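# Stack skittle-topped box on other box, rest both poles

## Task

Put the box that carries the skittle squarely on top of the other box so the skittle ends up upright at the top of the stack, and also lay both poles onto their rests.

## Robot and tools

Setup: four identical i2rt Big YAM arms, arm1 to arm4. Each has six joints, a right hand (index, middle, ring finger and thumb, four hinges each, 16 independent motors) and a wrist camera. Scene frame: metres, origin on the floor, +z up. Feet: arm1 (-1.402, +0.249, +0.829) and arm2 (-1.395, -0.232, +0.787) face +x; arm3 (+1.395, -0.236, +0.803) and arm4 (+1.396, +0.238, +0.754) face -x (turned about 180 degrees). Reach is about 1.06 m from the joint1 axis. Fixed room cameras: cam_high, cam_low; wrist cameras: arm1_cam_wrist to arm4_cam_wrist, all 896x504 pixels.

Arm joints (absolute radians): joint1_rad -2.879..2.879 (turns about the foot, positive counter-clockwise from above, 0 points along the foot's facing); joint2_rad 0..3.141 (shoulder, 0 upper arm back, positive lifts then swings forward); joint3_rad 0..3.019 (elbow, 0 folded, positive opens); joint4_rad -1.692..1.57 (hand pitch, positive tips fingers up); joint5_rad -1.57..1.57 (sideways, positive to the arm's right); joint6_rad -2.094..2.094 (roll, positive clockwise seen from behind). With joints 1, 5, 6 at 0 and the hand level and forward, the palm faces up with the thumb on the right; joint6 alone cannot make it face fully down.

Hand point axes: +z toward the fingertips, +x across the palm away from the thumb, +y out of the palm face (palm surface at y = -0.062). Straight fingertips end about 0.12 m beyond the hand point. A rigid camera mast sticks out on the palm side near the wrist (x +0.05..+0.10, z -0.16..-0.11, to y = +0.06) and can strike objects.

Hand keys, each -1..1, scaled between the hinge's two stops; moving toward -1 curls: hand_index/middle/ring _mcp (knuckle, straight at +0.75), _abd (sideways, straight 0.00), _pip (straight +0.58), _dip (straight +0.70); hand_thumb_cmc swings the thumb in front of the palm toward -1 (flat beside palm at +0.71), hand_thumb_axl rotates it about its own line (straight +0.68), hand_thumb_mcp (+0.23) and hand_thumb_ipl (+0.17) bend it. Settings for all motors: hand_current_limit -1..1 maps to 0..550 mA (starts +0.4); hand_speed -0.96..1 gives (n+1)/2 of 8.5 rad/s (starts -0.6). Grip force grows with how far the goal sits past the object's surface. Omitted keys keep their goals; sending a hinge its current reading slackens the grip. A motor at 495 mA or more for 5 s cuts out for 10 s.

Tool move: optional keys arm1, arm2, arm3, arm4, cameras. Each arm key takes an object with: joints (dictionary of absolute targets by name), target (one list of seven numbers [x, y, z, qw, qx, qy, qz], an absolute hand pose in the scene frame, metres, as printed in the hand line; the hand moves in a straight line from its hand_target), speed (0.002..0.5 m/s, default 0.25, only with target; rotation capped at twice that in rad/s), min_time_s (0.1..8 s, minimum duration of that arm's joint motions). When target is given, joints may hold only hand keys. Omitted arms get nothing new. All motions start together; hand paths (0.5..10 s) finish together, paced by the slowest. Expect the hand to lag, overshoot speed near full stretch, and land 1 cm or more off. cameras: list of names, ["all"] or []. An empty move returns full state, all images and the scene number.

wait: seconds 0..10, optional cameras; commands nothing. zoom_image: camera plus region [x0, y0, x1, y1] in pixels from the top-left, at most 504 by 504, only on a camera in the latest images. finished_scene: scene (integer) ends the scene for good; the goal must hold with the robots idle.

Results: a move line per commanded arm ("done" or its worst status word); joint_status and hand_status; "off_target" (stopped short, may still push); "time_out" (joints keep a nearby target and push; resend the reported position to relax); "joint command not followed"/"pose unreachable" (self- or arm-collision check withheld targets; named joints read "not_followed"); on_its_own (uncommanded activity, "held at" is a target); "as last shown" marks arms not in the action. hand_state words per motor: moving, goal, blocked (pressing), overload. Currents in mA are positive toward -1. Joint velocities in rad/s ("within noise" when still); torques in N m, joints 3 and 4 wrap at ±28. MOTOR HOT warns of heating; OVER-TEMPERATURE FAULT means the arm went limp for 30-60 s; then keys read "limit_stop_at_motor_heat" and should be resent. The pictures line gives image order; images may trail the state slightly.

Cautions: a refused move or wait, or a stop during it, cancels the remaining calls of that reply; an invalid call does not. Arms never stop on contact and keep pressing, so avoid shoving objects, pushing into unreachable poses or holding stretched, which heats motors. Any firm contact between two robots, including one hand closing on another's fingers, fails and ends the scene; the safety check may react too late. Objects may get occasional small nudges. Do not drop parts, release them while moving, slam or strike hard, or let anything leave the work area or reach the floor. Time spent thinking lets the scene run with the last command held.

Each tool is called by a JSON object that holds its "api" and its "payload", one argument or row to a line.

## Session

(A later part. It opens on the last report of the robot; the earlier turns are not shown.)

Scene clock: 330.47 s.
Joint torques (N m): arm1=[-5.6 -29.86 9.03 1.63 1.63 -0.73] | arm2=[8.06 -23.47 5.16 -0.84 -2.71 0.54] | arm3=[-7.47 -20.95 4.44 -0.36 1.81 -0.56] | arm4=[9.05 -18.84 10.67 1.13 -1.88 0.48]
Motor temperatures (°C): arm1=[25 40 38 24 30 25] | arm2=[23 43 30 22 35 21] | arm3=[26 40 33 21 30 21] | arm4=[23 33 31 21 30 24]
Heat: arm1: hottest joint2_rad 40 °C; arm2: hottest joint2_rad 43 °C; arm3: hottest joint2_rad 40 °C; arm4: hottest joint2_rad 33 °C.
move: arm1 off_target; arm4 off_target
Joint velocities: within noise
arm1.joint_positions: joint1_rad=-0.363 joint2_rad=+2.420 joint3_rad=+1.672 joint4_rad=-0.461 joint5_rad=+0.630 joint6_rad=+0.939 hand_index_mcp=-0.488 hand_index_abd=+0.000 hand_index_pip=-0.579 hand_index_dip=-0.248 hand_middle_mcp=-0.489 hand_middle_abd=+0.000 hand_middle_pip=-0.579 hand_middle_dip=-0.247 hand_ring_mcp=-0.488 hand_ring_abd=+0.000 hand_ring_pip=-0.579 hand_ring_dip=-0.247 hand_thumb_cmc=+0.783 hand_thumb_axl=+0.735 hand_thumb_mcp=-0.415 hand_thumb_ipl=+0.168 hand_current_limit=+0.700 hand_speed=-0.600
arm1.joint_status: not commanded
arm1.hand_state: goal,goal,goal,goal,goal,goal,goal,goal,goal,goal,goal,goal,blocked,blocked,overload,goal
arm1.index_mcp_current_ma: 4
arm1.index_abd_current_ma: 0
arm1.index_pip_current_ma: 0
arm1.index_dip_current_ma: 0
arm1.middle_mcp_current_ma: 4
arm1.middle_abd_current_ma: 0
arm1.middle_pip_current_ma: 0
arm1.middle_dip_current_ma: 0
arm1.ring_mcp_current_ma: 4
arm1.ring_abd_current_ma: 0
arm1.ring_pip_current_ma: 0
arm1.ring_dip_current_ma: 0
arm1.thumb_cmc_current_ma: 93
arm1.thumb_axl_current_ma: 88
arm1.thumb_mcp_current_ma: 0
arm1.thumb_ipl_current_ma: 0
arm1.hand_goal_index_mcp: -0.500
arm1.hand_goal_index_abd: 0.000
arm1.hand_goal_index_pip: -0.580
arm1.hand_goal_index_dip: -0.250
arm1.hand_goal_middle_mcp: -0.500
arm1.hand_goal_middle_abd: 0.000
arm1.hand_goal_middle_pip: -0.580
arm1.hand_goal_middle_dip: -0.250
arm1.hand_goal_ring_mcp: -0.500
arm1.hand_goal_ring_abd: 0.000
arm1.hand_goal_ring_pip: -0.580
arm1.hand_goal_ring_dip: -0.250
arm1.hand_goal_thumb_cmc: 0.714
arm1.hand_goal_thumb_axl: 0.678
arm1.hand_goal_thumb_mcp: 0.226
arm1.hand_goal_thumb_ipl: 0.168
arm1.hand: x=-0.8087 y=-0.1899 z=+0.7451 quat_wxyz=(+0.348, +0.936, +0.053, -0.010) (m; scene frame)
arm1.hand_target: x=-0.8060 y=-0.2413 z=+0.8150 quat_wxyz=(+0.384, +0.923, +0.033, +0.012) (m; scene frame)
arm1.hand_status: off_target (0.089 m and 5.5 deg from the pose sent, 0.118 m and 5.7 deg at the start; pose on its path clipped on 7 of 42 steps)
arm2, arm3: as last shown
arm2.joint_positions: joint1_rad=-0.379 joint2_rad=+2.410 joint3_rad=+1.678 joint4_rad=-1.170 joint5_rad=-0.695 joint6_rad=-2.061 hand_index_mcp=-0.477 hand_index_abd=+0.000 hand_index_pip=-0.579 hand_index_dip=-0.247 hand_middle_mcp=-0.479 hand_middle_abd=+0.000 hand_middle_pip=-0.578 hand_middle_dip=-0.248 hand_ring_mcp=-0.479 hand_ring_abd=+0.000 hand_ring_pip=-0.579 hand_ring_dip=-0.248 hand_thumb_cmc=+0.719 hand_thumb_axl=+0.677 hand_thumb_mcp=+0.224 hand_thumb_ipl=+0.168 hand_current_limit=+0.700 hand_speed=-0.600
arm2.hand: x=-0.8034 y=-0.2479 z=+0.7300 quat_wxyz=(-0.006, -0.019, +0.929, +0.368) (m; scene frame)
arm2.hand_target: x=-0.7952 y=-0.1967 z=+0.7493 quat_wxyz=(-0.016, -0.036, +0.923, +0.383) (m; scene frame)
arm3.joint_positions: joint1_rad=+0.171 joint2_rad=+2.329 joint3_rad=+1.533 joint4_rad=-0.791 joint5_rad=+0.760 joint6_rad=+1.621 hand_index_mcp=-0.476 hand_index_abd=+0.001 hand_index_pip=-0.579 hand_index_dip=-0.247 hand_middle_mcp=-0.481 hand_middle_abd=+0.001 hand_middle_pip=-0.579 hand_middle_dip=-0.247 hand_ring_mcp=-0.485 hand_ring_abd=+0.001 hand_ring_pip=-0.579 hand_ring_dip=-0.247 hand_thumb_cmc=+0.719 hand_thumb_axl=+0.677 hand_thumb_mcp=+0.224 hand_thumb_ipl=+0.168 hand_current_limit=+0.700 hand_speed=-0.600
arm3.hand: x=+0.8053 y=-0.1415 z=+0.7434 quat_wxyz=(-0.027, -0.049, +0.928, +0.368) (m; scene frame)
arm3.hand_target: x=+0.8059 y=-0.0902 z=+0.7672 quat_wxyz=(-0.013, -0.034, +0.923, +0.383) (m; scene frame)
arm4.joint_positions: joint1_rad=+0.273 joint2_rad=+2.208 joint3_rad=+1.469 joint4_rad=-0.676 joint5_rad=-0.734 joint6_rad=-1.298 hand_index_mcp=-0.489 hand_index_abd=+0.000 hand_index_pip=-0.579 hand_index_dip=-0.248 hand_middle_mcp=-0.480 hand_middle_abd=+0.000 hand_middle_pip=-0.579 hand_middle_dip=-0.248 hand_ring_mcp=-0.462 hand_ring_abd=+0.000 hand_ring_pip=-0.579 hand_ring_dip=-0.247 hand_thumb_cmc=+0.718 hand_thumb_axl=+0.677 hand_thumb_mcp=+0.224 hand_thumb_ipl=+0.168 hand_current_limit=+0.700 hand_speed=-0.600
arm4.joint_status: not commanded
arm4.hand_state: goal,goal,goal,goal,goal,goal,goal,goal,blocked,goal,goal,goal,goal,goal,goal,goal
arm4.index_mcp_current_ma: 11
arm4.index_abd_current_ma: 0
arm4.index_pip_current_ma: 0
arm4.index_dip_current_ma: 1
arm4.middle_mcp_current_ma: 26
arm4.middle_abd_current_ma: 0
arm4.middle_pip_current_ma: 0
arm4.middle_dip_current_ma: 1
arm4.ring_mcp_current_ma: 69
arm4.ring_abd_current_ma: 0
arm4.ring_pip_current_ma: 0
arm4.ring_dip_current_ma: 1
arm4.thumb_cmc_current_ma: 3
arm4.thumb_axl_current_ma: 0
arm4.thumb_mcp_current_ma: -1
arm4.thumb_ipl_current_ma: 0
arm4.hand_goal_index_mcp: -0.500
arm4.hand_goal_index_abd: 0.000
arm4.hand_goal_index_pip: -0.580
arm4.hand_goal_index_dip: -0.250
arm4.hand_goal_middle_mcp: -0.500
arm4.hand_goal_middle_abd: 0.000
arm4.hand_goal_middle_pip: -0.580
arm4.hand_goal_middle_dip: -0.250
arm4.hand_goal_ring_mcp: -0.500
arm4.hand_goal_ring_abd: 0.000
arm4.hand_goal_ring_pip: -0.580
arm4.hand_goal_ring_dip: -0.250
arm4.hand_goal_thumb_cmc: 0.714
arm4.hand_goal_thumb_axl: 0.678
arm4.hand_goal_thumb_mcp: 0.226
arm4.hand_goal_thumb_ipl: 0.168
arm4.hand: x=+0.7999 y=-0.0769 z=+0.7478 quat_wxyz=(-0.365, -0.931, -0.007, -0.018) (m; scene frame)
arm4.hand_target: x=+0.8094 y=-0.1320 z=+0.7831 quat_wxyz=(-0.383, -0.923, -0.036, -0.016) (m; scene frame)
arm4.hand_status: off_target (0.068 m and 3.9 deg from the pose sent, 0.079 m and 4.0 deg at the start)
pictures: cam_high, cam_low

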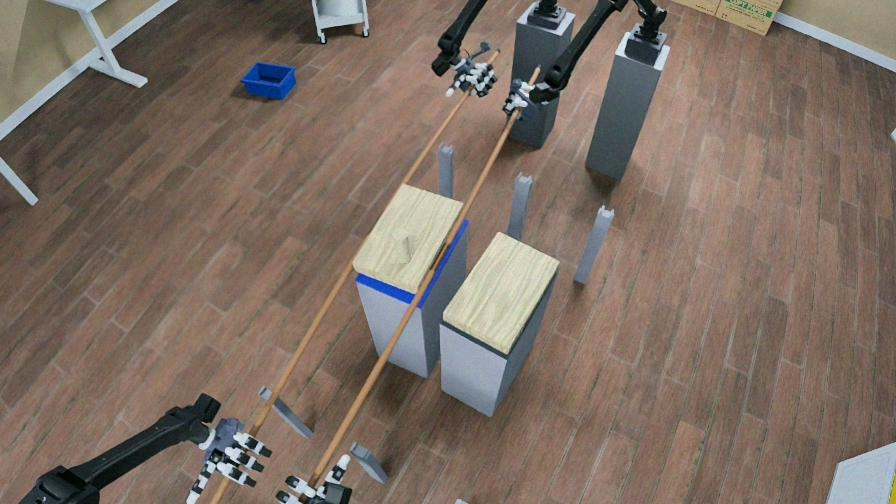

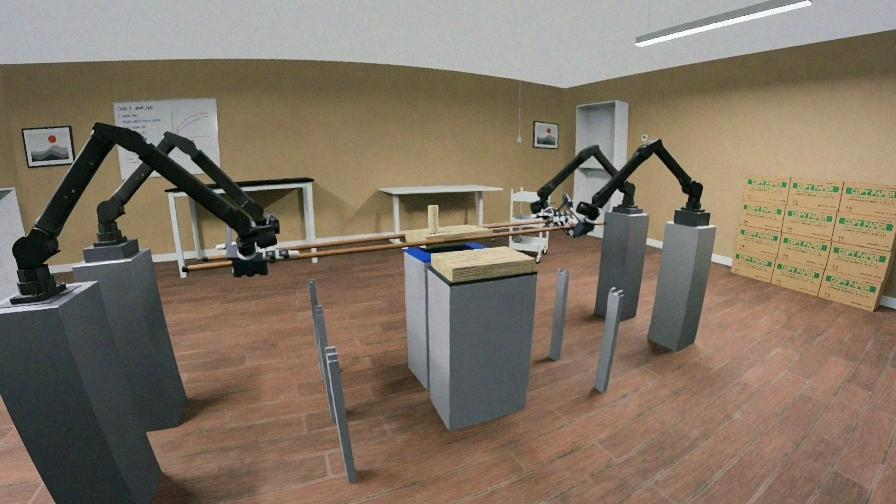

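{"api": "move", "payload": {
  "arm1": {"target":[-0.80,-0.245,0.847,0.3824,0.9233,0.0347,0.0144],"speed":0.03},
  "arm4": {"target":[0.805,-0.135,0.817,0.3824,0.9233,0.0347,0.0144],"speed":0.03},
  "arm2": {"target":[-0.792,-0.195,0.792,-0.0144,-0.0347,0.9233,0.3824],"speed":0.03},
  "arm3": {"target":[0.803,-0.088,0.811,-0.0144,-0.0347,0.9233,0.3824],"speed":0.03},
  "cameras": ["cam_low","cam_high"]
}}

{"api": "zoom_image", "payload": {
  "camera": "cam_low",
  "region": [395, 195, 505, 275]
}}

{"api": "zoom_image", "payload": {
  "camera": "cam_high",
  "region": [340, 170, 480, 310]
}}

Scene clock: 340.77 s.
Joint torques (N m): arm1=[-5.77 -29.04 9.43 1.65 1.55 -0.74] | arm2=[7.88 -24.18 5.35 -1.31 -2.96 0.52] | arm3=[-7.12 -22.65 5.12 -0.73 1.88 -0.55] | arm4=[8.47 -17.96 11.93 1.02 -1.72 0.47]
Motor temperatures (°C): arm1=[25 43 39 24 31 25] | arm2=[23 43 30 22 37 21] | arm3=[26 41 33 21 31 21] | arm4=[24 34 32 21 31 24]
Heat: arm1: hottest joint2_rad 43 °C; arm2: hottest joint2_rad 43 °C; arm3: hottest joint2_rad 41 °C; arm4: hottest joint2_rad 34 °C.
move: arm1 off_target; arm2 off_target; arm3 off_target; arm4 off_target
Joint velocities: within noise
arm1.joint_positions: joint1_rad=-0.361 joint2_rad=+2.359 joint3_rad=+1.672 joint4_rad=-0.514 joint5_rad=+0.631 joint6_rad=+0.939 hand_index_mcp=-0.487 hand_index_abd=+0.000 hand_index_pip=-0.579 hand_index_dip=-0.248 hand_middle_mcp=-0.489 hand_middle_abd=+0.000 hand_middle_pip=-0.579 hand_middle_dip=-0.247 hand_ring_mcp=-0.488 hand_ring_abd=+0.000 hand_ring_pip=-0.579 hand_ring_dip=-0.247 hand_thumb_cmc=+0.783 hand_thumb_axl=+0.735 hand_thumb_mcp=-0.393 hand_thumb_ipl=+0.168 hand_current_limit=+0.700 hand_speed=-0.600
arm1.joint_status: not commanded
arm1.hand_state: goal,goal,goal,goal,goal,goal,goal,goal,goal,goal,goal,goal,blocked,blocked,overload,goal
arm1.index_mcp_current_ma: 4
arm1.index_abd_current_ma: 0
arm1.index_pip_current_ma: 0
arm1.index_dip_current_ma: 0
arm1.middle_mcp_current_ma: 4
arm1.middle_abd_current_ma: 0
arm1.middle_pip_current_ma: 0
arm1.middle_dip_current_ma: 0
arm1.ring_mcp_current_ma: 4
arm1.ring_abd_current_ma: 0
arm1.ring_pip_current_ma: 0
arm1.ring_dip_current_ma: 0
arm1.thumb_cmc_current_ma: 93
arm1.thumb_axl_current_ma: 88
arm1.thumb_mcp_current_ma: 0
arm1.thumb_ipl_current_ma: 0
arm1.hand_goal_index_mcp: -0.500
arm1.hand_goal_index_abd: 0.000
arm1.hand_goal_index_pip: -0.580
arm1.hand_goal_index_dip: -0.250
arm1.hand_goal_middle_mcp: -0.500
arm1.hand_goal_middle_abd: 0.000
arm1.hand_goal_middle_pip: -0.580
arm1.hand_goal_middle_dip: -0.250
arm1.hand_goal_ring_mcp: -0.500
arm1.hand_goal_ring_abd: 0.000
arm1.hand_goal_ring_pip: -0.580
arm1.hand_goal_ring_dip: -0.250
arm1.hand_goal_thumb_cmc: 0.714
arm1.hand_goal_thumb_axl: 0.678
arm1.hand_goal_thumb_mcp: 0.226
arm1.hand_goal_thumb_ipl: 0.168
arm1.hand: x=-0.8042 y=-0.1907 z=+0.7834 quat_wxyz=(+0.350, +0.935, +0.052, -0.007) (m; scene frame)
arm1.hand_target: x=-0.8059 y=-0.2414 z=+0.8478 quat_wxyz=(+0.384, +0.923, +0.033, +0.012) (m; scene frame)
arm1.hand_status: off_target (0.084 m and 5.0 deg from the pose sent, 0.116 m and 5.5 deg at the start)
arm2.joint_positions: joint1_rad=-0.379 joint2_rad=+2.352 joint3_rad=+1.675 joint4_rad=-1.223 joint5_rad=-0.689 joint6_rad=-2.061 hand_index_mcp=-0.477 hand_index_abd=+0.000 hand_index_pip=-0.579 hand_index_dip=-0.247 hand_middle_mcp=-0.477 hand_middle_abd=+0.000 hand_middle_pip=-0.578 hand_middle_dip=-0.248 hand_ring_mcp=-0.477 hand_ring_abd=+0.000 hand_ring_pip=-0.579 hand_ring_dip=-0.248 hand_thumb_cmc=+0.719 hand_thumb_axl=+0.677 hand_thumb_mcp=+0.224 hand_thumb_ipl=+0.168 hand_current_limit=+0.700 hand_speed=-0.600
arm2.joint_status: not commanded
arm2.hand_state: blocked,goal,goal,goal,blocked,goal,goal,goal,blocked,goal,goal,goal,goal,goal,goal,goal
arm2.index_mcp_current_ma: 120
arm2.index_abd_current_ma: 1
arm2.index_pip_current_ma: 6
arm2.index_dip_current_ma: 13
arm2.middle_mcp_current_ma: 116
arm2.middle_abd_current_ma: 1
arm2.middle_pip_current_ma: 7
arm2.middle_dip_current_ma: 10
arm2.ring_mcp_current_ma: 119
arm2.ring_abd_current_ma: 1
arm2.ring_pip_current_ma: 6
arm2.ring_dip_current_ma: 11
arm2.thumb_cmc_current_ma: 26
arm2.thumb_axl_current_ma: -4
arm2.thumb_mcp_current_ma: -10
arm2.thumb_ipl_current_ma: -2
arm2.hand_goal_index_mcp: -0.500
arm2.hand_goal_index_abd: 0.000
arm2.hand_goal_index_pip: -0.580
arm2.hand_goal_index_dip: -0.250
arm2.hand_goal_middle_mcp: -0.500
arm2.hand_goal_middle_abd: 0.000
arm2.hand_goal_middle_pip: -0.580
arm2.hand_goal_middle_dip: -0.250
arm2.hand_goal_ring_mcp: -0.500
arm2.hand_goal_ring_abd: 0.000
arm2.hand_goal_ring_pip: -0.580
arm2.hand_goal_ring_dip: -0.250
arm2.hand_goal_thumb_cmc: 0.714
arm2.hand_goal_thumb_axl: 0.678
arm2.hand_goal_thumb_mcp: 0.226
arm2.hand_goal_thumb_ipl: 0.168
arm2.hand: x=-0.8024 y=-0.2487 z=+0.7634 quat_wxyz=(-0.007, -0.020, +0.931, +0.365) (m; scene frame)
arm2.hand_target: x=-0.7950 y=-0.1969 z=+0.7908 quat_wxyz=(-0.016, -0.035, +0.923, +0.383) (m; scene frame)
arm2.hand_status: off_target (0.062 m and 2.9 deg from the pose sent, 0.082 m and 2.7 deg at the start)
arm3.joint_positions: joint1_rad=+0.171 joint2_rad=+2.269 joint3_rad=+1.526 joint4_rad=-0.855 joint5_rad=+0.759 joint6_rad=+1.621 hand_index_mcp=-0.469 hand_index_abd=+0.001 hand_index_pip=-0.579 hand_index_dip=-0.247 hand_middle_mcp=-0.481 hand_middle_abd=+0.001 hand_middle_pip=-0.579 hand_middle_dip=-0.247 hand_ring_mcp=-0.488 hand_ring_abd=+0.001 hand_ring_pip=-0.579 hand_ring_dip=-0.247 hand_thumb_cmc=+0.719 hand_thumb_axl=+0.677 hand_thumb_mcp=+0.224 hand_thumb_ipl=+0.168 hand_current_limit=+0.700 hand_speed=-0.600
arm3.joint_status: not commanded
arm3.hand_state: blocked,goal,goal,goal,goal,goal,goal,goal,goal,goal,goal,goal,goal,goal,goal,goal
arm3.index_mcp_current_ma: 136
arm3.index_abd_current_ma: 2
arm3.index_pip_current_ma: 4
arm3.index_dip_current_ma: 9
arm3.middle_mcp_current_ma: 80
arm3.middle_abd_current_ma: 2
arm3.middle_pip_current_ma: 4
arm3.middle_dip_current_ma: 8
arm3.ring_mcp_current_ma: 46
arm3.ring_abd_current_ma: 2
arm3.ring_pip_current_ma: 4
arm3.ring_dip_current_ma: 8
arm3.thumb_cmc_current_ma: 17
arm3.thumb_axl_current_ma: -2
arm3.thumb_mcp_current_ma: -8
arm3.thumb_ipl_current_ma: -1
arm3.hand_goal_index_mcp: -0.500
arm3.hand_goal_index_abd: 0.000
arm3.hand_goal_index_pip: -0.580
arm3.hand_goal_index_dip: -0.250
arm3.hand_goal_middle_mcp: -0.500
arm3.hand_goal_middle_abd: 0.000
arm3.hand_goal_middle_pip: -0.580
arm3.hand_goal_middle_dip: -0.250
arm3.hand_goal_ring_mcp: -0.500
arm3.hand_goal_ring_abd: 0.000
arm3.hand_goal_ring_pip: -0.580
arm3.hand_goal_ring_dip: -0.250
arm3.hand_goal_thumb_cmc: 0.714
arm3.hand_goal_thumb_axl: 0.678
arm3.hand_goal_thumb_mcp: 0.226
arm3.hand_goal_thumb_ipl: 0.168
arm3.hand: x=+0.8068 y=-0.1412 z=+0.7766 quat_wxyz=(-0.022, -0.051, +0.928, +0.368) (m; scene frame)
arm3.hand_target: x=+0.8060 y=-0.0902 z=+0.8097 quat_wxyz=(-0.013, -0.034, +0.923, +0.383) (m; scene frame)
arm3.hand_status: off_target (0.063 m and 2.7 deg from the pose sent, 0.086 m and 2.8 deg at the start)
arm4.joint_positions: joint1_rad=+0.274 joint2_rad=+2.147 joint3_rad=+1.469 joint4_rad=-0.734 joint5_rad=-0.738 joint6_rad=-1.296 hand_index_mcp=-0.489 hand_index_abd=+0.000 hand_index_pip=-0.579 hand_index_dip=-0.248 hand_middle_mcp=-0.481 hand_middle_abd=+0.000 hand_middle_pip=-0.579 hand_middle_dip=-0.248 hand_ring_mcp=-0.461 hand_ring_abd=+0.000 hand_ring_pip=-0.579 hand_ring_dip=-0.247 hand_thumb_cmc=+0.718 hand_thumb_axl=+0.677 hand_thumb_mcp=+0.224 hand_thumb_ipl=+0.168 hand_current_limit=+0.700 hand_speed=-0.600
arm4.joint_status: not commanded
arm4.hand_state: goal,goal,goal,goal,goal,goal,goal,goal,blocked,goal,goal,goal,goal,goal,goal,goal
arm4.index_mcp_current_ma: 11
arm4.index_abd_current_ma: 0
arm4.index_pip_current_ma: 0
arm4.index_dip_current_ma: 1
arm4.middle_mcp_current_ma: 25
arm4.middle_abd_current_ma: 0
arm4.middle_pip_current_ma: 0
arm4.middle_dip_current_ma: 1
arm4.ring_mcp_current_ma: 72
arm4.ring_abd_current_ma: 0
arm4.ring_pip_current_ma: 0
arm4.ring_dip_current_ma: 1
arm4.thumb_cmc_current_ma: 3
arm4.thumb_axl_current_ma: 0
arm4.thumb_mcp_current_ma: -1
arm4.thumb_ipl_current_ma: 0
arm4.hand_goal_index_mcp: -0.500
arm4.hand_goal_index_abd: 0.000
arm4.hand_goal_index_pip: -0.580
arm4.hand_goal_index_dip: -0.250
arm4.hand_goal_middle_mcp: -0.500
arm4.hand_goal_middle_abd: 0.000
arm4.hand_goal_middle_pip: -0.580
arm4.hand_goal_middle_dip: -0.250
arm4.hand_goal_ring_mcp: -0.500
arm4.hand_goal_ring_abd: 0.000
arm4.hand_goal_ring_pip: -0.580
arm4.hand_goal_ring_dip: -0.250
arm4.hand_goal_thumb_cmc: 0.714
arm4.hand_goal_thumb_axl: 0.678
arm4.hand_goal_thumb_mcp: 0.226
arm4.hand_goal_thumb_ipl: 0.168
arm4.hand: x=+0.8012 y=-0.0773 z=+0.7827 quat_wxyz=(-0.367, -0.930, -0.007, -0.018) (m; scene frame)
arm4.hand_target: x=+0.8098 y=-0.1320 z=+0.8173 quat_wxyz=(-0.383, -0.923, -0.036, -0.016) (m; scene frame)
arm4.hand_status: off_target (0.067 m and 3.7 deg from the pose sent, 0.090 m and 3.9 deg at the start)
pictures: cam_high, cam_low

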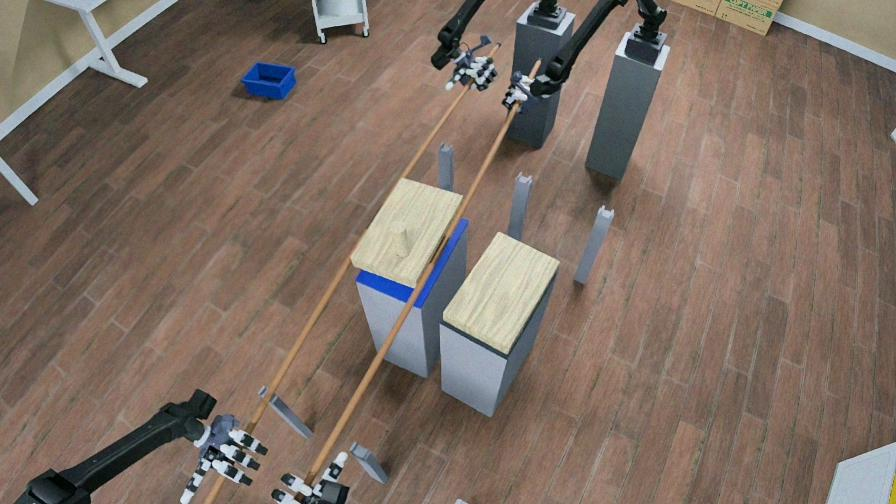

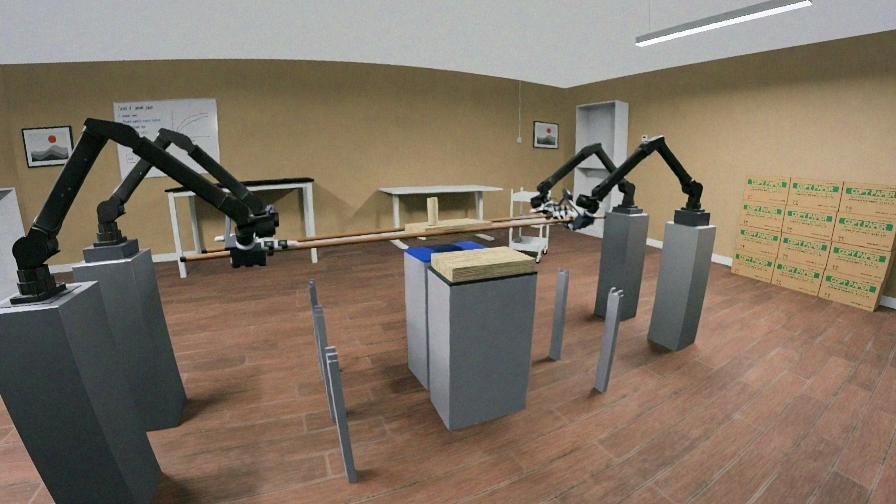

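Scaled by 4.582 from the camera's 896x504 image, which has a finer 1280x720 frame.

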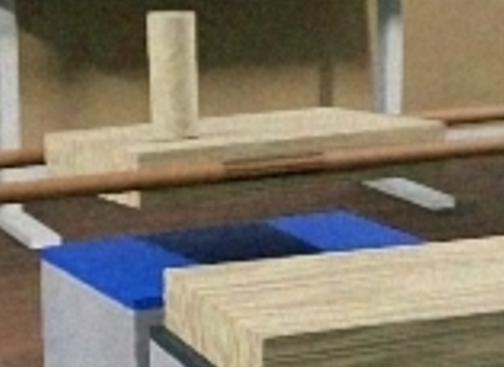

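Scaled by 3.600 from the camera's 896x504 image, which has a finer 1280x720 frame.

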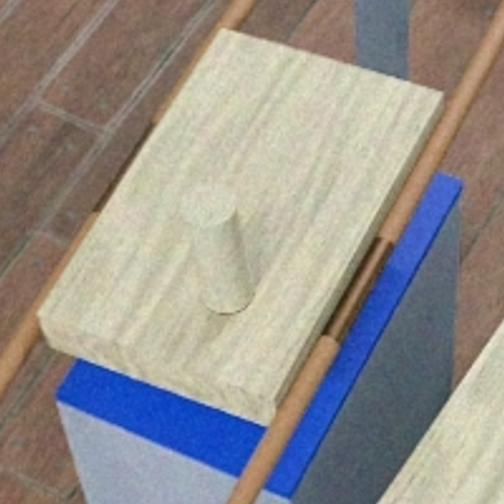

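{"api": "move", "payload": {
  "arm2": {"target":[-0.792,-0.195,0.806,-0.0144,-0.0347,0.9233,0.3824],"speed":0.03},
  "arm3": {"target":[0.803,-0.088,0.827,-0.0144,-0.0347,0.9233,0.3824],"speed":0.03},
  "cameras": ["cam_low"]
}}

{"api": "zoom_image", "payload": {
  "camera": "cam_low",
  "region": [395, 195, 505, 275]
}}

Scene clock: 354.70 s.
Joint torques (N m): arm1=[-5.83 -29.04 9.43 1.68 1.65 -0.74] | arm2=[7.59 -23.18 5.63 -1.21 -2.96 0.54] | arm3=[-7.53 -21.71 5.27 -0.61 1.89 -0.54] | arm4=[8.64 -18.32 12.01 1.06 -1.8 0.45]
Motor temperatures (°C): arm1=[25 43 39 24 31 25] | arm2=[23 45 30 22 40 21] | arm3=[26 41 32 21 33 21] | arm4=[24 35 32 21 31 24]
Heat: arm1: hottest joint2_rad 43 °C; arm2: hottest joint2_rad 45 °C; arm3: hottest joint2_rad 41 °C; arm4: hottest joint2_rad 35 °C.
move: arm2 off_target; arm3 off_target
Joint velocities: within noise
arm1, arm4: as last shown
arm1.joint_positions: joint1_rad=-0.361 joint2_rad=+2.359 joint3_rad=+1.672 joint4_rad=-0.514 joint5_rad=+0.629 joint6_rad=+0.939 hand_index_mcp=-0.487 hand_index_abd=+0.000 hand_index_pip=-0.579 hand_index_dip=-0.248 hand_middle_mcp=-0.489 hand_middle_abd=+0.000 hand_middle_pip=-0.579 hand_middle_dip=-0.247 hand_ring_mcp=-0.488 hand_ring_abd=+0.000 hand_ring_pip=-0.579 hand_ring_dip=-0.247 hand_thumb_cmc=+0.783 hand_thumb_axl=+0.735 hand_thumb_mcp=-0.391 hand_thumb_ipl=+0.168 hand_current_limit=+0.700 hand_speed=-0.600
arm1.hand: x=-0.8038 y=-0.1903 z=+0.7829 quat_wxyz=(+0.349, +0.935, +0.053, -0.006) (m; scene frame)
arm1.hand_target: x=-0.8058 y=-0.2413 z=+0.8478 quat_wxyz=(+0.384, +0.923, +0.033, +0.012) (m; scene frame)
arm2.joint_positions: joint1_rad=-0.379 joint2_rad=+2.322 joint3_rad=+1.674 joint4_rad=-1.252 joint5_rad=-0.689 joint6_rad=-2.062 hand_index_mcp=-0.477 hand_index_abd=+0.000 hand_index_pip=-0.579 hand_index_dip=-0.247 hand_middle_mcp=-0.477 hand_middle_abd=+0.000 hand_middle_pip=-0.578 hand_middle_dip=-0.248 hand_ring_mcp=-0.475 hand_ring_abd=+0.000 hand_ring_pip=-0.579 hand_ring_dip=-0.248 hand_thumb_cmc=+0.719 hand_thumb_axl=+0.677 hand_thumb_mcp=+0.224 hand_thumb_ipl=+0.168 hand_current_limit=+0.700 hand_speed=-0.600
arm2.joint_status: not commanded
arm2.hand_state: blocked,goal,goal,goal,blocked,goal,goal,goal,blocked,goal,goal,goal,goal,goal,goal,goal
arm2.index_mcp_current_ma: 120
arm2.index_abd_current_ma: 1
arm2.index_pip_current_ma: 6
arm2.index_dip_current_ma: 13
arm2.middle_mcp_current_ma: 118
arm2.middle_abd_current_ma: 1
arm2.middle_pip_current_ma: 7
arm2.middle_dip_current_ma: 10
arm2.ring_mcp_current_ma: 128
arm2.ring_abd_current_ma: 1
arm2.ring_pip_current_ma: 6
arm2.ring_dip_current_ma: 11
arm2.thumb_cmc_current_ma: 26
arm2.thumb_axl_current_ma: -4
arm2.thumb_mcp_current_ma: -10
arm2.thumb_ipl_current_ma: -2
arm2.hand_goal_index_mcp: -0.500
arm2.hand_goal_index_abd: 0.000
arm2.hand_goal_index_pip: -0.580
arm2.hand_goal_index_dip: -0.250
arm2.hand_goal_middle_mcp: -0.500
arm2.hand_goal_middle_abd: 0.000
arm2.hand_goal_middle_pip: -0.580
arm2.hand_goal_middle_dip: -0.250
arm2.hand_goal_ring_mcp: -0.500
arm2.hand_goal_ring_abd: 0.000
arm2.hand_goal_ring_pip: -0.580
arm2.hand_goal_ring_dip: -0.250
arm2.hand_goal_thumb_cmc: 0.714
arm2.hand_goal_thumb_axl: 0.678
arm2.hand_goal_thumb_mcp: 0.226
arm2.hand_goal_thumb_ipl: 0.168
arm2.hand: x=-0.8025 y=-0.2486 z=+0.7817 quat_wxyz=(-0.006, -0.020, +0.931, +0.365) (m; scene frame)
arm2.hand_target: x=-0.7951 y=-0.1969 z=+0.8053 quat_wxyz=(-0.016, -0.035, +0.923, +0.383) (m; scene frame)
arm2.hand_status: off_target (0.060 m and 2.8 deg from the pose sent, 0.069 m and 2.9 deg at the start)
arm3.joint_positions: joint1_rad=+0.171 joint2_rad=+2.237 joint3_rad=+1.526 joint4_rad=-0.889 joint5_rad=+0.759 joint6_rad=+1.621 hand_index_mcp=-0.465 hand_index_abd=+0.001 hand_index_pip=-0.579 hand_index_dip=-0.247 hand_middle_mcp=-0.482 hand_middle_abd=+0.001 hand_middle_pip=-0.579 hand_middle_dip=-0.247 hand_ring_mcp=-0.488 hand_ring_abd=+0.001 hand_ring_pip=-0.579 hand_ring_dip=-0.247 hand_thumb_cmc=+0.719 hand_thumb_axl=+0.677 hand_thumb_mcp=+0.224 hand_thumb_ipl=+0.168 hand_current_limit=+0.700 hand_speed=-0.600
arm3.joint_status: not commanded
arm3.hand_state: blocked,goal,goal,goal,goal,goal,goal,goal,goal,goal,goal,goal,goal,goal,goal,goal
arm3.index_mcp_current_ma: 156
arm3.index_abd_current_ma: 2
arm3.index_pip_current_ma: 4
arm3.index_dip_current_ma: 9
arm3.middle_mcp_current_ma: 74
arm3.middle_abd_current_ma: 2
arm3.middle_pip_current_ma: 4
arm3.middle_dip_current_ma: 8
arm3.ring_mcp_current_ma: 46
arm3.ring_abd_current_ma: 2
arm3.ring_pip_current_ma: 4
arm3.ring_dip_current_ma: 8
arm3.thumb_cmc_current_ma: 17
arm3.thumb_axl_current_ma: -2
arm3.thumb_mcp_current_ma: -8
arm3.thumb_ipl_current_ma: -1
arm3.hand_goal_index_mcp: -0.500
arm3.hand_goal_index_abd: 0.000
arm3.hand_goal_index_pip: -0.580
arm3.hand_goal_index_dip: -0.250
arm3.hand_goal_middle_mcp: -0.500
arm3.hand_goal_middle_abd: 0.000
arm3.hand_goal_middle_pip: -0.580
arm3.hand_goal_middle_dip: -0.250
arm3.hand_goal_ring_mcp: -0.500
arm3.hand_goal_ring_abd: 0.000
arm3.hand_goal_ring_pip: -0.580
arm3.hand_goal_ring_dip: -0.250
arm3.hand_goal_thumb_cmc: 0.714
arm3.hand_goal_thumb_axl: 0.678
arm3.hand_goal_thumb_mcp: 0.226
arm3.hand_goal_thumb_ipl: 0.168
arm3.hand: x=+0.8068 y=-0.1411 z=+0.7951 quat_wxyz=(-0.021, -0.052, +0.928, +0.368) (m; scene frame)
arm3.hand_target: x=+0.8061 y=-0.0902 z=+0.8260 quat_wxyz=(-0.013, -0.033, +0.923, +0.383) (m; scene frame)
arm3.hand_status: off_target (0.062 m and 2.7 deg from the pose sent, 0.073 m and 2.7 deg at the start)
arm4.joint_positions: joint1_rad=+0.274 joint2_rad=+2.147 joint3_rad=+1.469 joint4_rad=-0.735 joint5_rad=-0.736 joint6_rad=-1.295 hand_index_mcp=-0.489 hand_index_abd=+0.000 hand_index_pip=-0.579 hand_index_dip=-0.248 hand_middle_mcp=-0.481 hand_middle_abd=+0.000 hand_middle_pip=-0.579 hand_middle_dip=-0.248 hand_ring_mcp=-0.461 hand_ring_abd=+0.000 hand_ring_pip=-0.579 hand_ring_dip=-0.247 hand_thumb_cmc=+0.718 hand_thumb_axl=+0.677 hand_thumb_mcp=+0.224 hand_thumb_ipl=+0.168 hand_current_limit=+0.700 hand_speed=-0.600
arm4.hand: x=+0.8011 y=-0.0771 z=+0.7823 quat_wxyz=(-0.366, -0.931, -0.007, -0.018) (m; scene frame)
arm4.hand_target: x=+0.8098 y=-0.1320 z=+0.8174 quat_wxyz=(-0.383, -0.923, -0.036, -0.016) (m; scene frame)
pictures: cam_low

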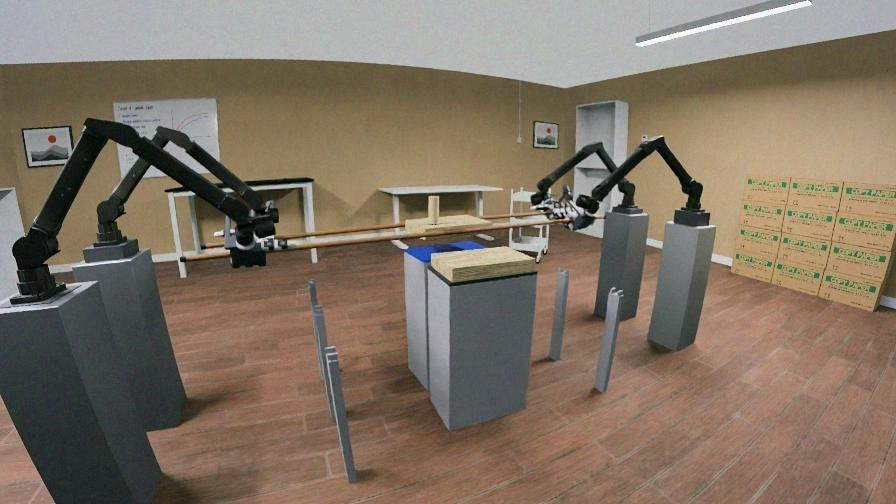

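Scaled by 4.582 from the camera's 896x504 image, which has a finer 1280x720 frame.

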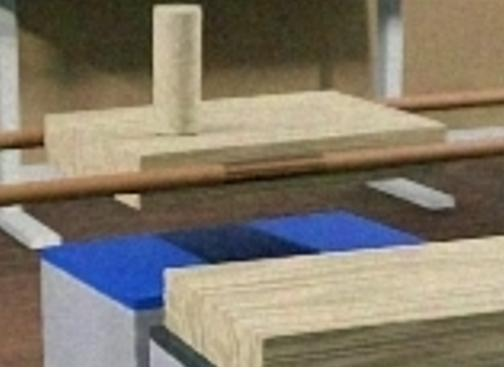

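{"api": "move", "payload": {
  "arm1": {"target":[-0.79,-0.106,0.847,0.3826,0.9237,0.0177,0.0074],"speed":0.05},
  "arm4": {"target":[0.815,-0.054,0.817,0.3826,0.9237,0.0177,0.0074],"speed":0.05},
  "arm2": {"target":[-0.791,-0.056,0.806,-0.0074,-0.0177,0.9237,0.3826],"speed":0.05},
  "arm3": {"target":[0.804,-0.007,0.827,-0.0074,-0.0177,0.9237,0.3826],"speed":0.05},
  "cameras": ["cam_low","cam_high"]
}}

{"api": "zoom_image", "payload": {
  "camera": "cam_low",
  "region": [385, 185, 535, 285]
}}

{"api": "zoom_image", "payload": {
  "camera": "cam_high",
  "region": [350, 160, 570, 360]
}}

Scene clock: 366.77 s.
Joint torques (N m): arm1=[-5.71 -27.34 7.32 0.91 1.91 -0.66] | arm2=[9.64 -22.83 6.75 0.51 -2.7 0.85] | arm3=[-8.76 -21.95 6 0.76 2.02 -0.7] | arm4=[6.95 -17.32 8.9 1.06 -1.97 0.14]
Motor temperatures (°C): arm1=[25 43 40 24 32 25] | arm2=[24 43 30 22 41 21] | arm3=[26 40 33 21 34 21] | arm4=[24 35 33 21 32 24]
Heat: arm1: hottest joint2_rad 43 °C; arm2: hottest joint2_rad 43 °C; arm3: hottest joint2_rad 40 °C; arm4: hottest joint2_rad 35 °C.
move: arm1 off_target; arm2 off_target; arm3 off_target; arm4 off_target
Joint velocities: within noise
arm1.joint_positions: joint1_rad=-0.158 joint2_rad=+2.303 joint3_rad=+1.621 joint4_rad=-0.658 joint5_rad=+0.714 joint6_rad=+1.221 hand_index_mcp=-0.486 hand_index_abd=+0.000 hand_index_pip=-0.579 hand_index_dip=-0.248 hand_middle_mcp=-0.489 hand_middle_abd=+0.000 hand_middle_pip=-0.579 hand_middle_dip=-0.247 hand_ring_mcp=-0.488 hand_ring_abd=+0.000 hand_ring_pip=-0.579 hand_ring_dip=-0.247 hand_thumb_cmc=+0.783 hand_thumb_axl=+0.735 hand_thumb_mcp=-0.302 hand_thumb_ipl=+0.168 hand_current_limit=+0.700 hand_speed=-0.600
arm1.joint_status: not commanded
arm1.hand_state: goal,goal,goal,goal,goal,goal,goal,goal,goal,goal,goal,goal,blocked,blocked,overload,goal
arm1.index_mcp_current_ma: 5
arm1.index_abd_current_ma: 0
arm1.index_pip_current_ma: 0
arm1.index_dip_current_ma: 0
arm1.middle_mcp_current_ma: 4
arm1.middle_abd_current_ma: 0
arm1.middle_pip_current_ma: 0
arm1.middle_dip_current_ma: 0
arm1.ring_mcp_current_ma: 4
arm1.ring_abd_current_ma: 0
arm1.ring_pip_current_ma: 0
arm1.ring_dip_current_ma: 0
arm1.thumb_cmc_current_ma: 93
arm1.thumb_axl_current_ma: 88
arm1.thumb_mcp_current_ma: 0
arm1.thumb_ipl_current_ma: 0
arm1.hand_goal_index_mcp: -0.500
arm1.hand_goal_index_abd: 0.000
arm1.hand_goal_index_pip: -0.580
arm1.hand_goal_index_dip: -0.250
arm1.hand_goal_middle_mcp: -0.500
arm1.hand_goal_middle_abd: 0.000
arm1.hand_goal_middle_pip: -0.580
arm1.hand_goal_middle_dip: -0.250
arm1.hand_goal_ring_mcp: -0.500
arm1.hand_goal_ring_abd: 0.000
arm1.hand_goal_ring_pip: -0.580
arm1.hand_goal_ring_dip: -0.250
arm1.hand_goal_thumb_cmc: 0.714
arm1.hand_goal_thumb_axl: 0.678
arm1.hand_goal_thumb_mcp: 0.226
arm1.hand_goal_thumb_ipl: 0.168
arm1.hand: x=-0.7881 y=-0.0597 z=+0.8032 quat_wxyz=(+0.362, +0.931, +0.032, +0.002) (m; scene frame)
arm1.hand_target: x=-0.7930 y=-0.1041 z=+0.8465 quat_wxyz=(+0.383, +0.924, +0.016, +0.006) (m; scene frame)
arm1.hand_status: off_target (0.064 m and 3.1 deg from the pose sent, 0.107 m and 5.9 deg at the start)
arm2.joint_positions: joint1_rad=-0.174 joint2_rad=+2.232 joint3_rad=+1.476 joint4_rad=-0.954 joint5_rad=-0.750 joint6_rad=-1.743 hand_index_mcp=-0.486 hand_index_abd=+0.000 hand_index_pip=-0.579 hand_index_dip=-0.247 hand_middle_mcp=-0.476 hand_middle_abd=+0.000 hand_middle_pip=-0.578 hand_middle_dip=-0.248 hand_ring_mcp=-0.460 hand_ring_abd=+0.000 hand_ring_pip=-0.579 hand_ring_dip=-0.248 hand_thumb_cmc=+0.719 hand_thumb_axl=+0.677 hand_thumb_mcp=+0.224 hand_thumb_ipl=+0.168 hand_current_limit=+0.700 hand_speed=-0.600
arm2.joint_status: not commanded
arm2.hand_state: goal,goal,goal,goal,blocked,goal,goal,goal,blocked,goal,goal,goal,goal,goal,goal,goal
arm2.index_mcp_current_ma: 68
arm2.index_abd_current_ma: 1
arm2.index_pip_current_ma: 6
arm2.index_dip_current_ma: 13
arm2.middle_mcp_current_ma: 121
arm2.middle_abd_current_ma: 1
arm2.middle_pip_current_ma: 7
arm2.middle_dip_current_ma: 10
arm2.ring_mcp_current_ma: 206
arm2.ring_abd_current_ma: 1
arm2.ring_pip_current_ma: 6
arm2.ring_dip_current_ma: 11
arm2.thumb_cmc_current_ma: 26
arm2.thumb_axl_current_ma: -4
arm2.thumb_mcp_current_ma: -10
arm2.thumb_ipl_current_ma: -2
arm2.hand_goal_index_mcp: -0.500
arm2.hand_goal_index_abd: 0.000
arm2.hand_goal_index_pip: -0.580
arm2.hand_goal_index_dip: -0.250
arm2.hand_goal_middle_mcp: -0.500
arm2.hand_goal_middle_abd: 0.000
arm2.hand_goal_middle_pip: -0.580
arm2.hand_goal_middle_dip: -0.250
arm2.hand_goal_ring_mcp: -0.500
arm2.hand_goal_ring_abd: 0.000
arm2.hand_goal_ring_pip: -0.580
arm2.hand_goal_ring_dip: -0.250
arm2.hand_goal_thumb_cmc: 0.714
arm2.hand_goal_thumb_axl: 0.678
arm2.hand_goal_thumb_mcp: 0.226
arm2.hand_goal_thumb_ipl: 0.168
arm2.hand: x=-0.8026 y=-0.1229 z=+0.7740 quat_wxyz=(-0.008, +0.003, +0.929, +0.370) (m; scene frame)
arm2.hand_target: x=-0.7974 y=-0.0588 z=+0.8060 quat_wxyz=(-0.010, -0.020, +0.923, +0.384) (m; scene frame)
arm2.hand_status: off_target (0.075 m and 2.9 deg from the pose sent, 0.195 m and 2.2 deg at the start)
arm3.joint_positions: joint1_rad=+0.054 joint2_rad=+2.229 joint3_rad=+1.508 joint4_rad=-0.815 joint5_rad=+0.751 joint6_rad=+1.505 hand_index_mcp=-0.456 hand_index_abd=+0.001 hand_index_pip=-0.579 hand_index_dip=-0.247 hand_middle_mcp=-0.482 hand_middle_abd=+0.001 hand_middle_pip=-0.579 hand_middle_dip=-0.247 hand_ring_mcp=-0.488 hand_ring_abd=+0.001 hand_ring_pip=-0.579 hand_ring_dip=-0.247 hand_thumb_cmc=+0.719 hand_thumb_axl=+0.677 hand_thumb_mcp=+0.224 hand_thumb_ipl=+0.168 hand_current_limit=+0.700 hand_speed=-0.600
arm3.joint_status: not commanded
arm3.hand_state: blocked,goal,goal,goal,goal,goal,goal,goal,goal,goal,goal,goal,goal,goal,goal,goal
arm3.index_mcp_current_ma: 198
arm3.index_abd_current_ma: 2
arm3.index_pip_current_ma: 4
arm3.index_dip_current_ma: 9
arm3.middle_mcp_current_ma: 72
arm3.middle_abd_current_ma: 2
arm3.middle_pip_current_ma: 4
arm3.middle_dip_current_ma: 8
arm3.ring_mcp_current_ma: 46
arm3.ring_abd_current_ma: 2
arm3.ring_pip_current_ma: 4
arm3.ring_dip_current_ma: 8
arm3.thumb_cmc_current_ma: 17
arm3.thumb_axl_current_ma: -2
arm3.thumb_mcp_current_ma: -8
arm3.thumb_ipl_current_ma: -1
arm3.hand_goal_index_mcp: -0.500
arm3.hand_goal_index_abd: 0.000
arm3.hand_goal_index_pip: -0.580
arm3.hand_goal_index_dip: -0.250
arm3.hand_goal_middle_mcp: -0.500
arm3.hand_goal_middle_abd: 0.000
arm3.hand_goal_middle_pip: -0.580
arm3.hand_goal_middle_dip: -0.250
arm3.hand_goal_ring_mcp: -0.500
arm3.hand_goal_ring_abd: 0.000
arm3.hand_goal_ring_pip: -0.580
arm3.hand_goal_ring_dip: -0.250
arm3.hand_goal_thumb_cmc: 0.714
arm3.hand_goal_thumb_axl: 0.678
arm3.hand_goal_thumb_mcp: 0.226
arm3.hand_goal_thumb_ipl: 0.168
arm3.hand: x=+0.8076 y=-0.0722 z=+0.7931 quat_wxyz=(-0.007, -0.040, +0.930, +0.365) (m; scene frame)
arm3.hand_target: x=+0.8093 y=-0.0103 z=+0.8268 quat_wxyz=(-0.005, -0.015, +0.923, +0.384) (m; scene frame)
arm3.hand_status: off_target (0.074 m and 3.3 deg from the pose sent, 0.138 m and 4.5 deg at the start)
arm4.joint_positions: joint1_rad=+0.168 joint2_rad=+2.087 joint3_rad=+1.399 joint4_rad=-0.775 joint5_rad=-0.746 joint6_rad=-1.384 hand_index_mcp=-0.489 hand_index_abd=+0.000 hand_index_pip=-0.579 hand_index_dip=-0.248 hand_middle_mcp=-0.481 hand_middle_abd=+0.000 hand_middle_pip=-0.579 hand_middle_dip=-0.248 hand_ring_mcp=-0.460 hand_ring_abd=+0.000 hand_ring_pip=-0.579 hand_ring_dip=-0.247 hand_thumb_cmc=+0.718 hand_thumb_axl=+0.677 hand_thumb_mcp=+0.224 hand_thumb_ipl=+0.168 hand_current_limit=+0.700 hand_speed=-0.600
arm4.joint_status: not commanded
arm4.hand_state: goal,goal,goal,goal,goal,goal,goal,goal,blocked,goal,goal,goal,goal,goal,goal,goal
arm4.index_mcp_current_ma: 11
arm4.index_abd_current_ma: 0
arm4.index_pip_current_ma: 0
arm4.index_dip_current_ma: 1
arm4.middle_mcp_current_ma: 25
arm4.middle_abd_current_ma: 0
arm4.middle_pip_current_ma: 0
arm4.middle_dip_current_ma: 1
arm4.ring_mcp_current_ma: 73
arm4.ring_abd_current_ma: 0
arm4.ring_pip_current_ma: 0
arm4.ring_dip_current_ma: 1
arm4.thumb_cmc_current_ma: 3
arm4.thumb_axl_current_ma: 0
arm4.thumb_mcp_current_ma: -1
arm4.thumb_ipl_current_ma: 0
arm4.hand_goal_index_mcp: -0.500
arm4.hand_goal_index_abd: 0.000
arm4.hand_goal_index_pip: -0.580
arm4.hand_goal_index_dip: -0.250
arm4.hand_goal_middle_mcp: -0.500
arm4.hand_goal_middle_abd: 0.000
arm4.hand_goal_middle_pip: -0.580
arm4.hand_goal_middle_dip: -0.250
arm4.hand_goal_ring_mcp: -0.500
arm4.hand_goal_ring_abd: 0.000
arm4.hand_goal_ring_pip: -0.580
arm4.hand_goal_ring_dip: -0.250
arm4.hand_goal_thumb_cmc: 0.714
arm4.hand_goal_thumb_axl: 0.678
arm4.hand_goal_thumb_mcp: 0.226
arm4.hand_goal_thumb_ipl: 0.168
arm4.hand: x=+0.8055 y=-0.0119 z=+0.7952 quat_wxyz=(-0.368, -0.930, +0.010, -0.006) (m; scene frame)
arm4.hand_target: x=+0.8166 y=-0.0523 z=+0.8167 quat_wxyz=(-0.383, -0.924, -0.018, -0.008) (m; scene frame)
arm4.hand_status: off_target (0.048 m and 3.7 deg from the pose sent, 0.044 m and 2.7 deg at the start)
pictures: cam_high, cam_low

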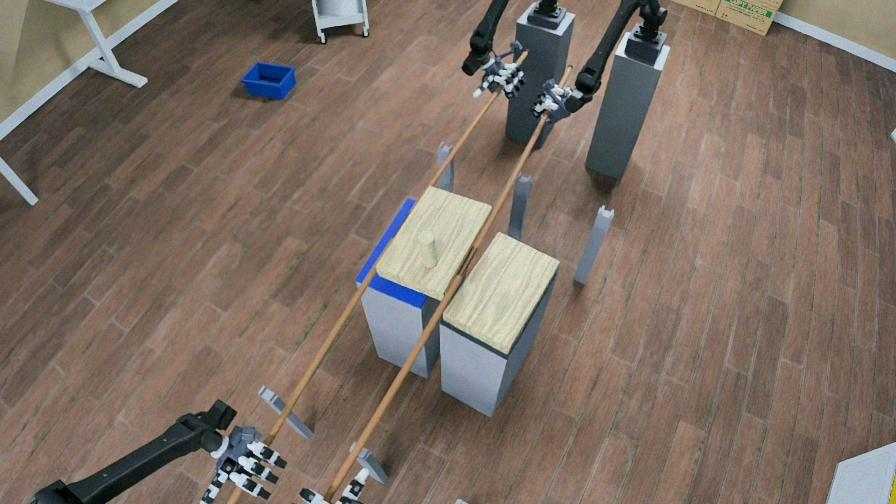

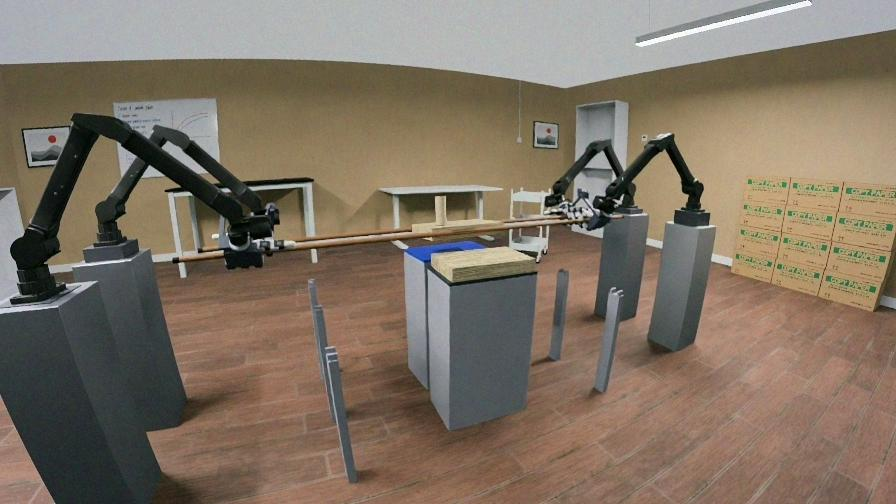

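Scaled by 3.360 from the camera's 896x504 image, which has a finer 1280x720 frame.

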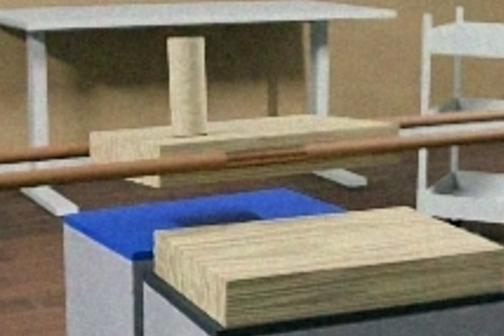

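Scaled by 2.291 from the camera's 896x504 image, which has a finer 1280x720 frame.

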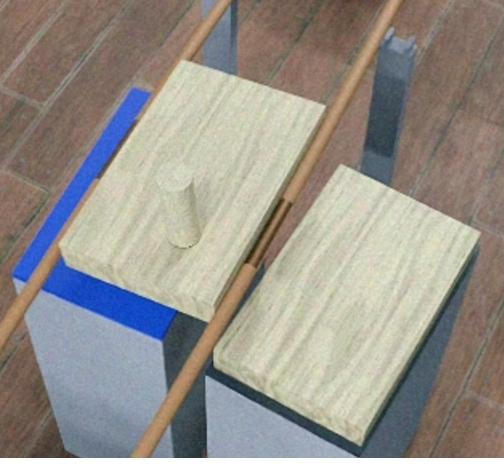

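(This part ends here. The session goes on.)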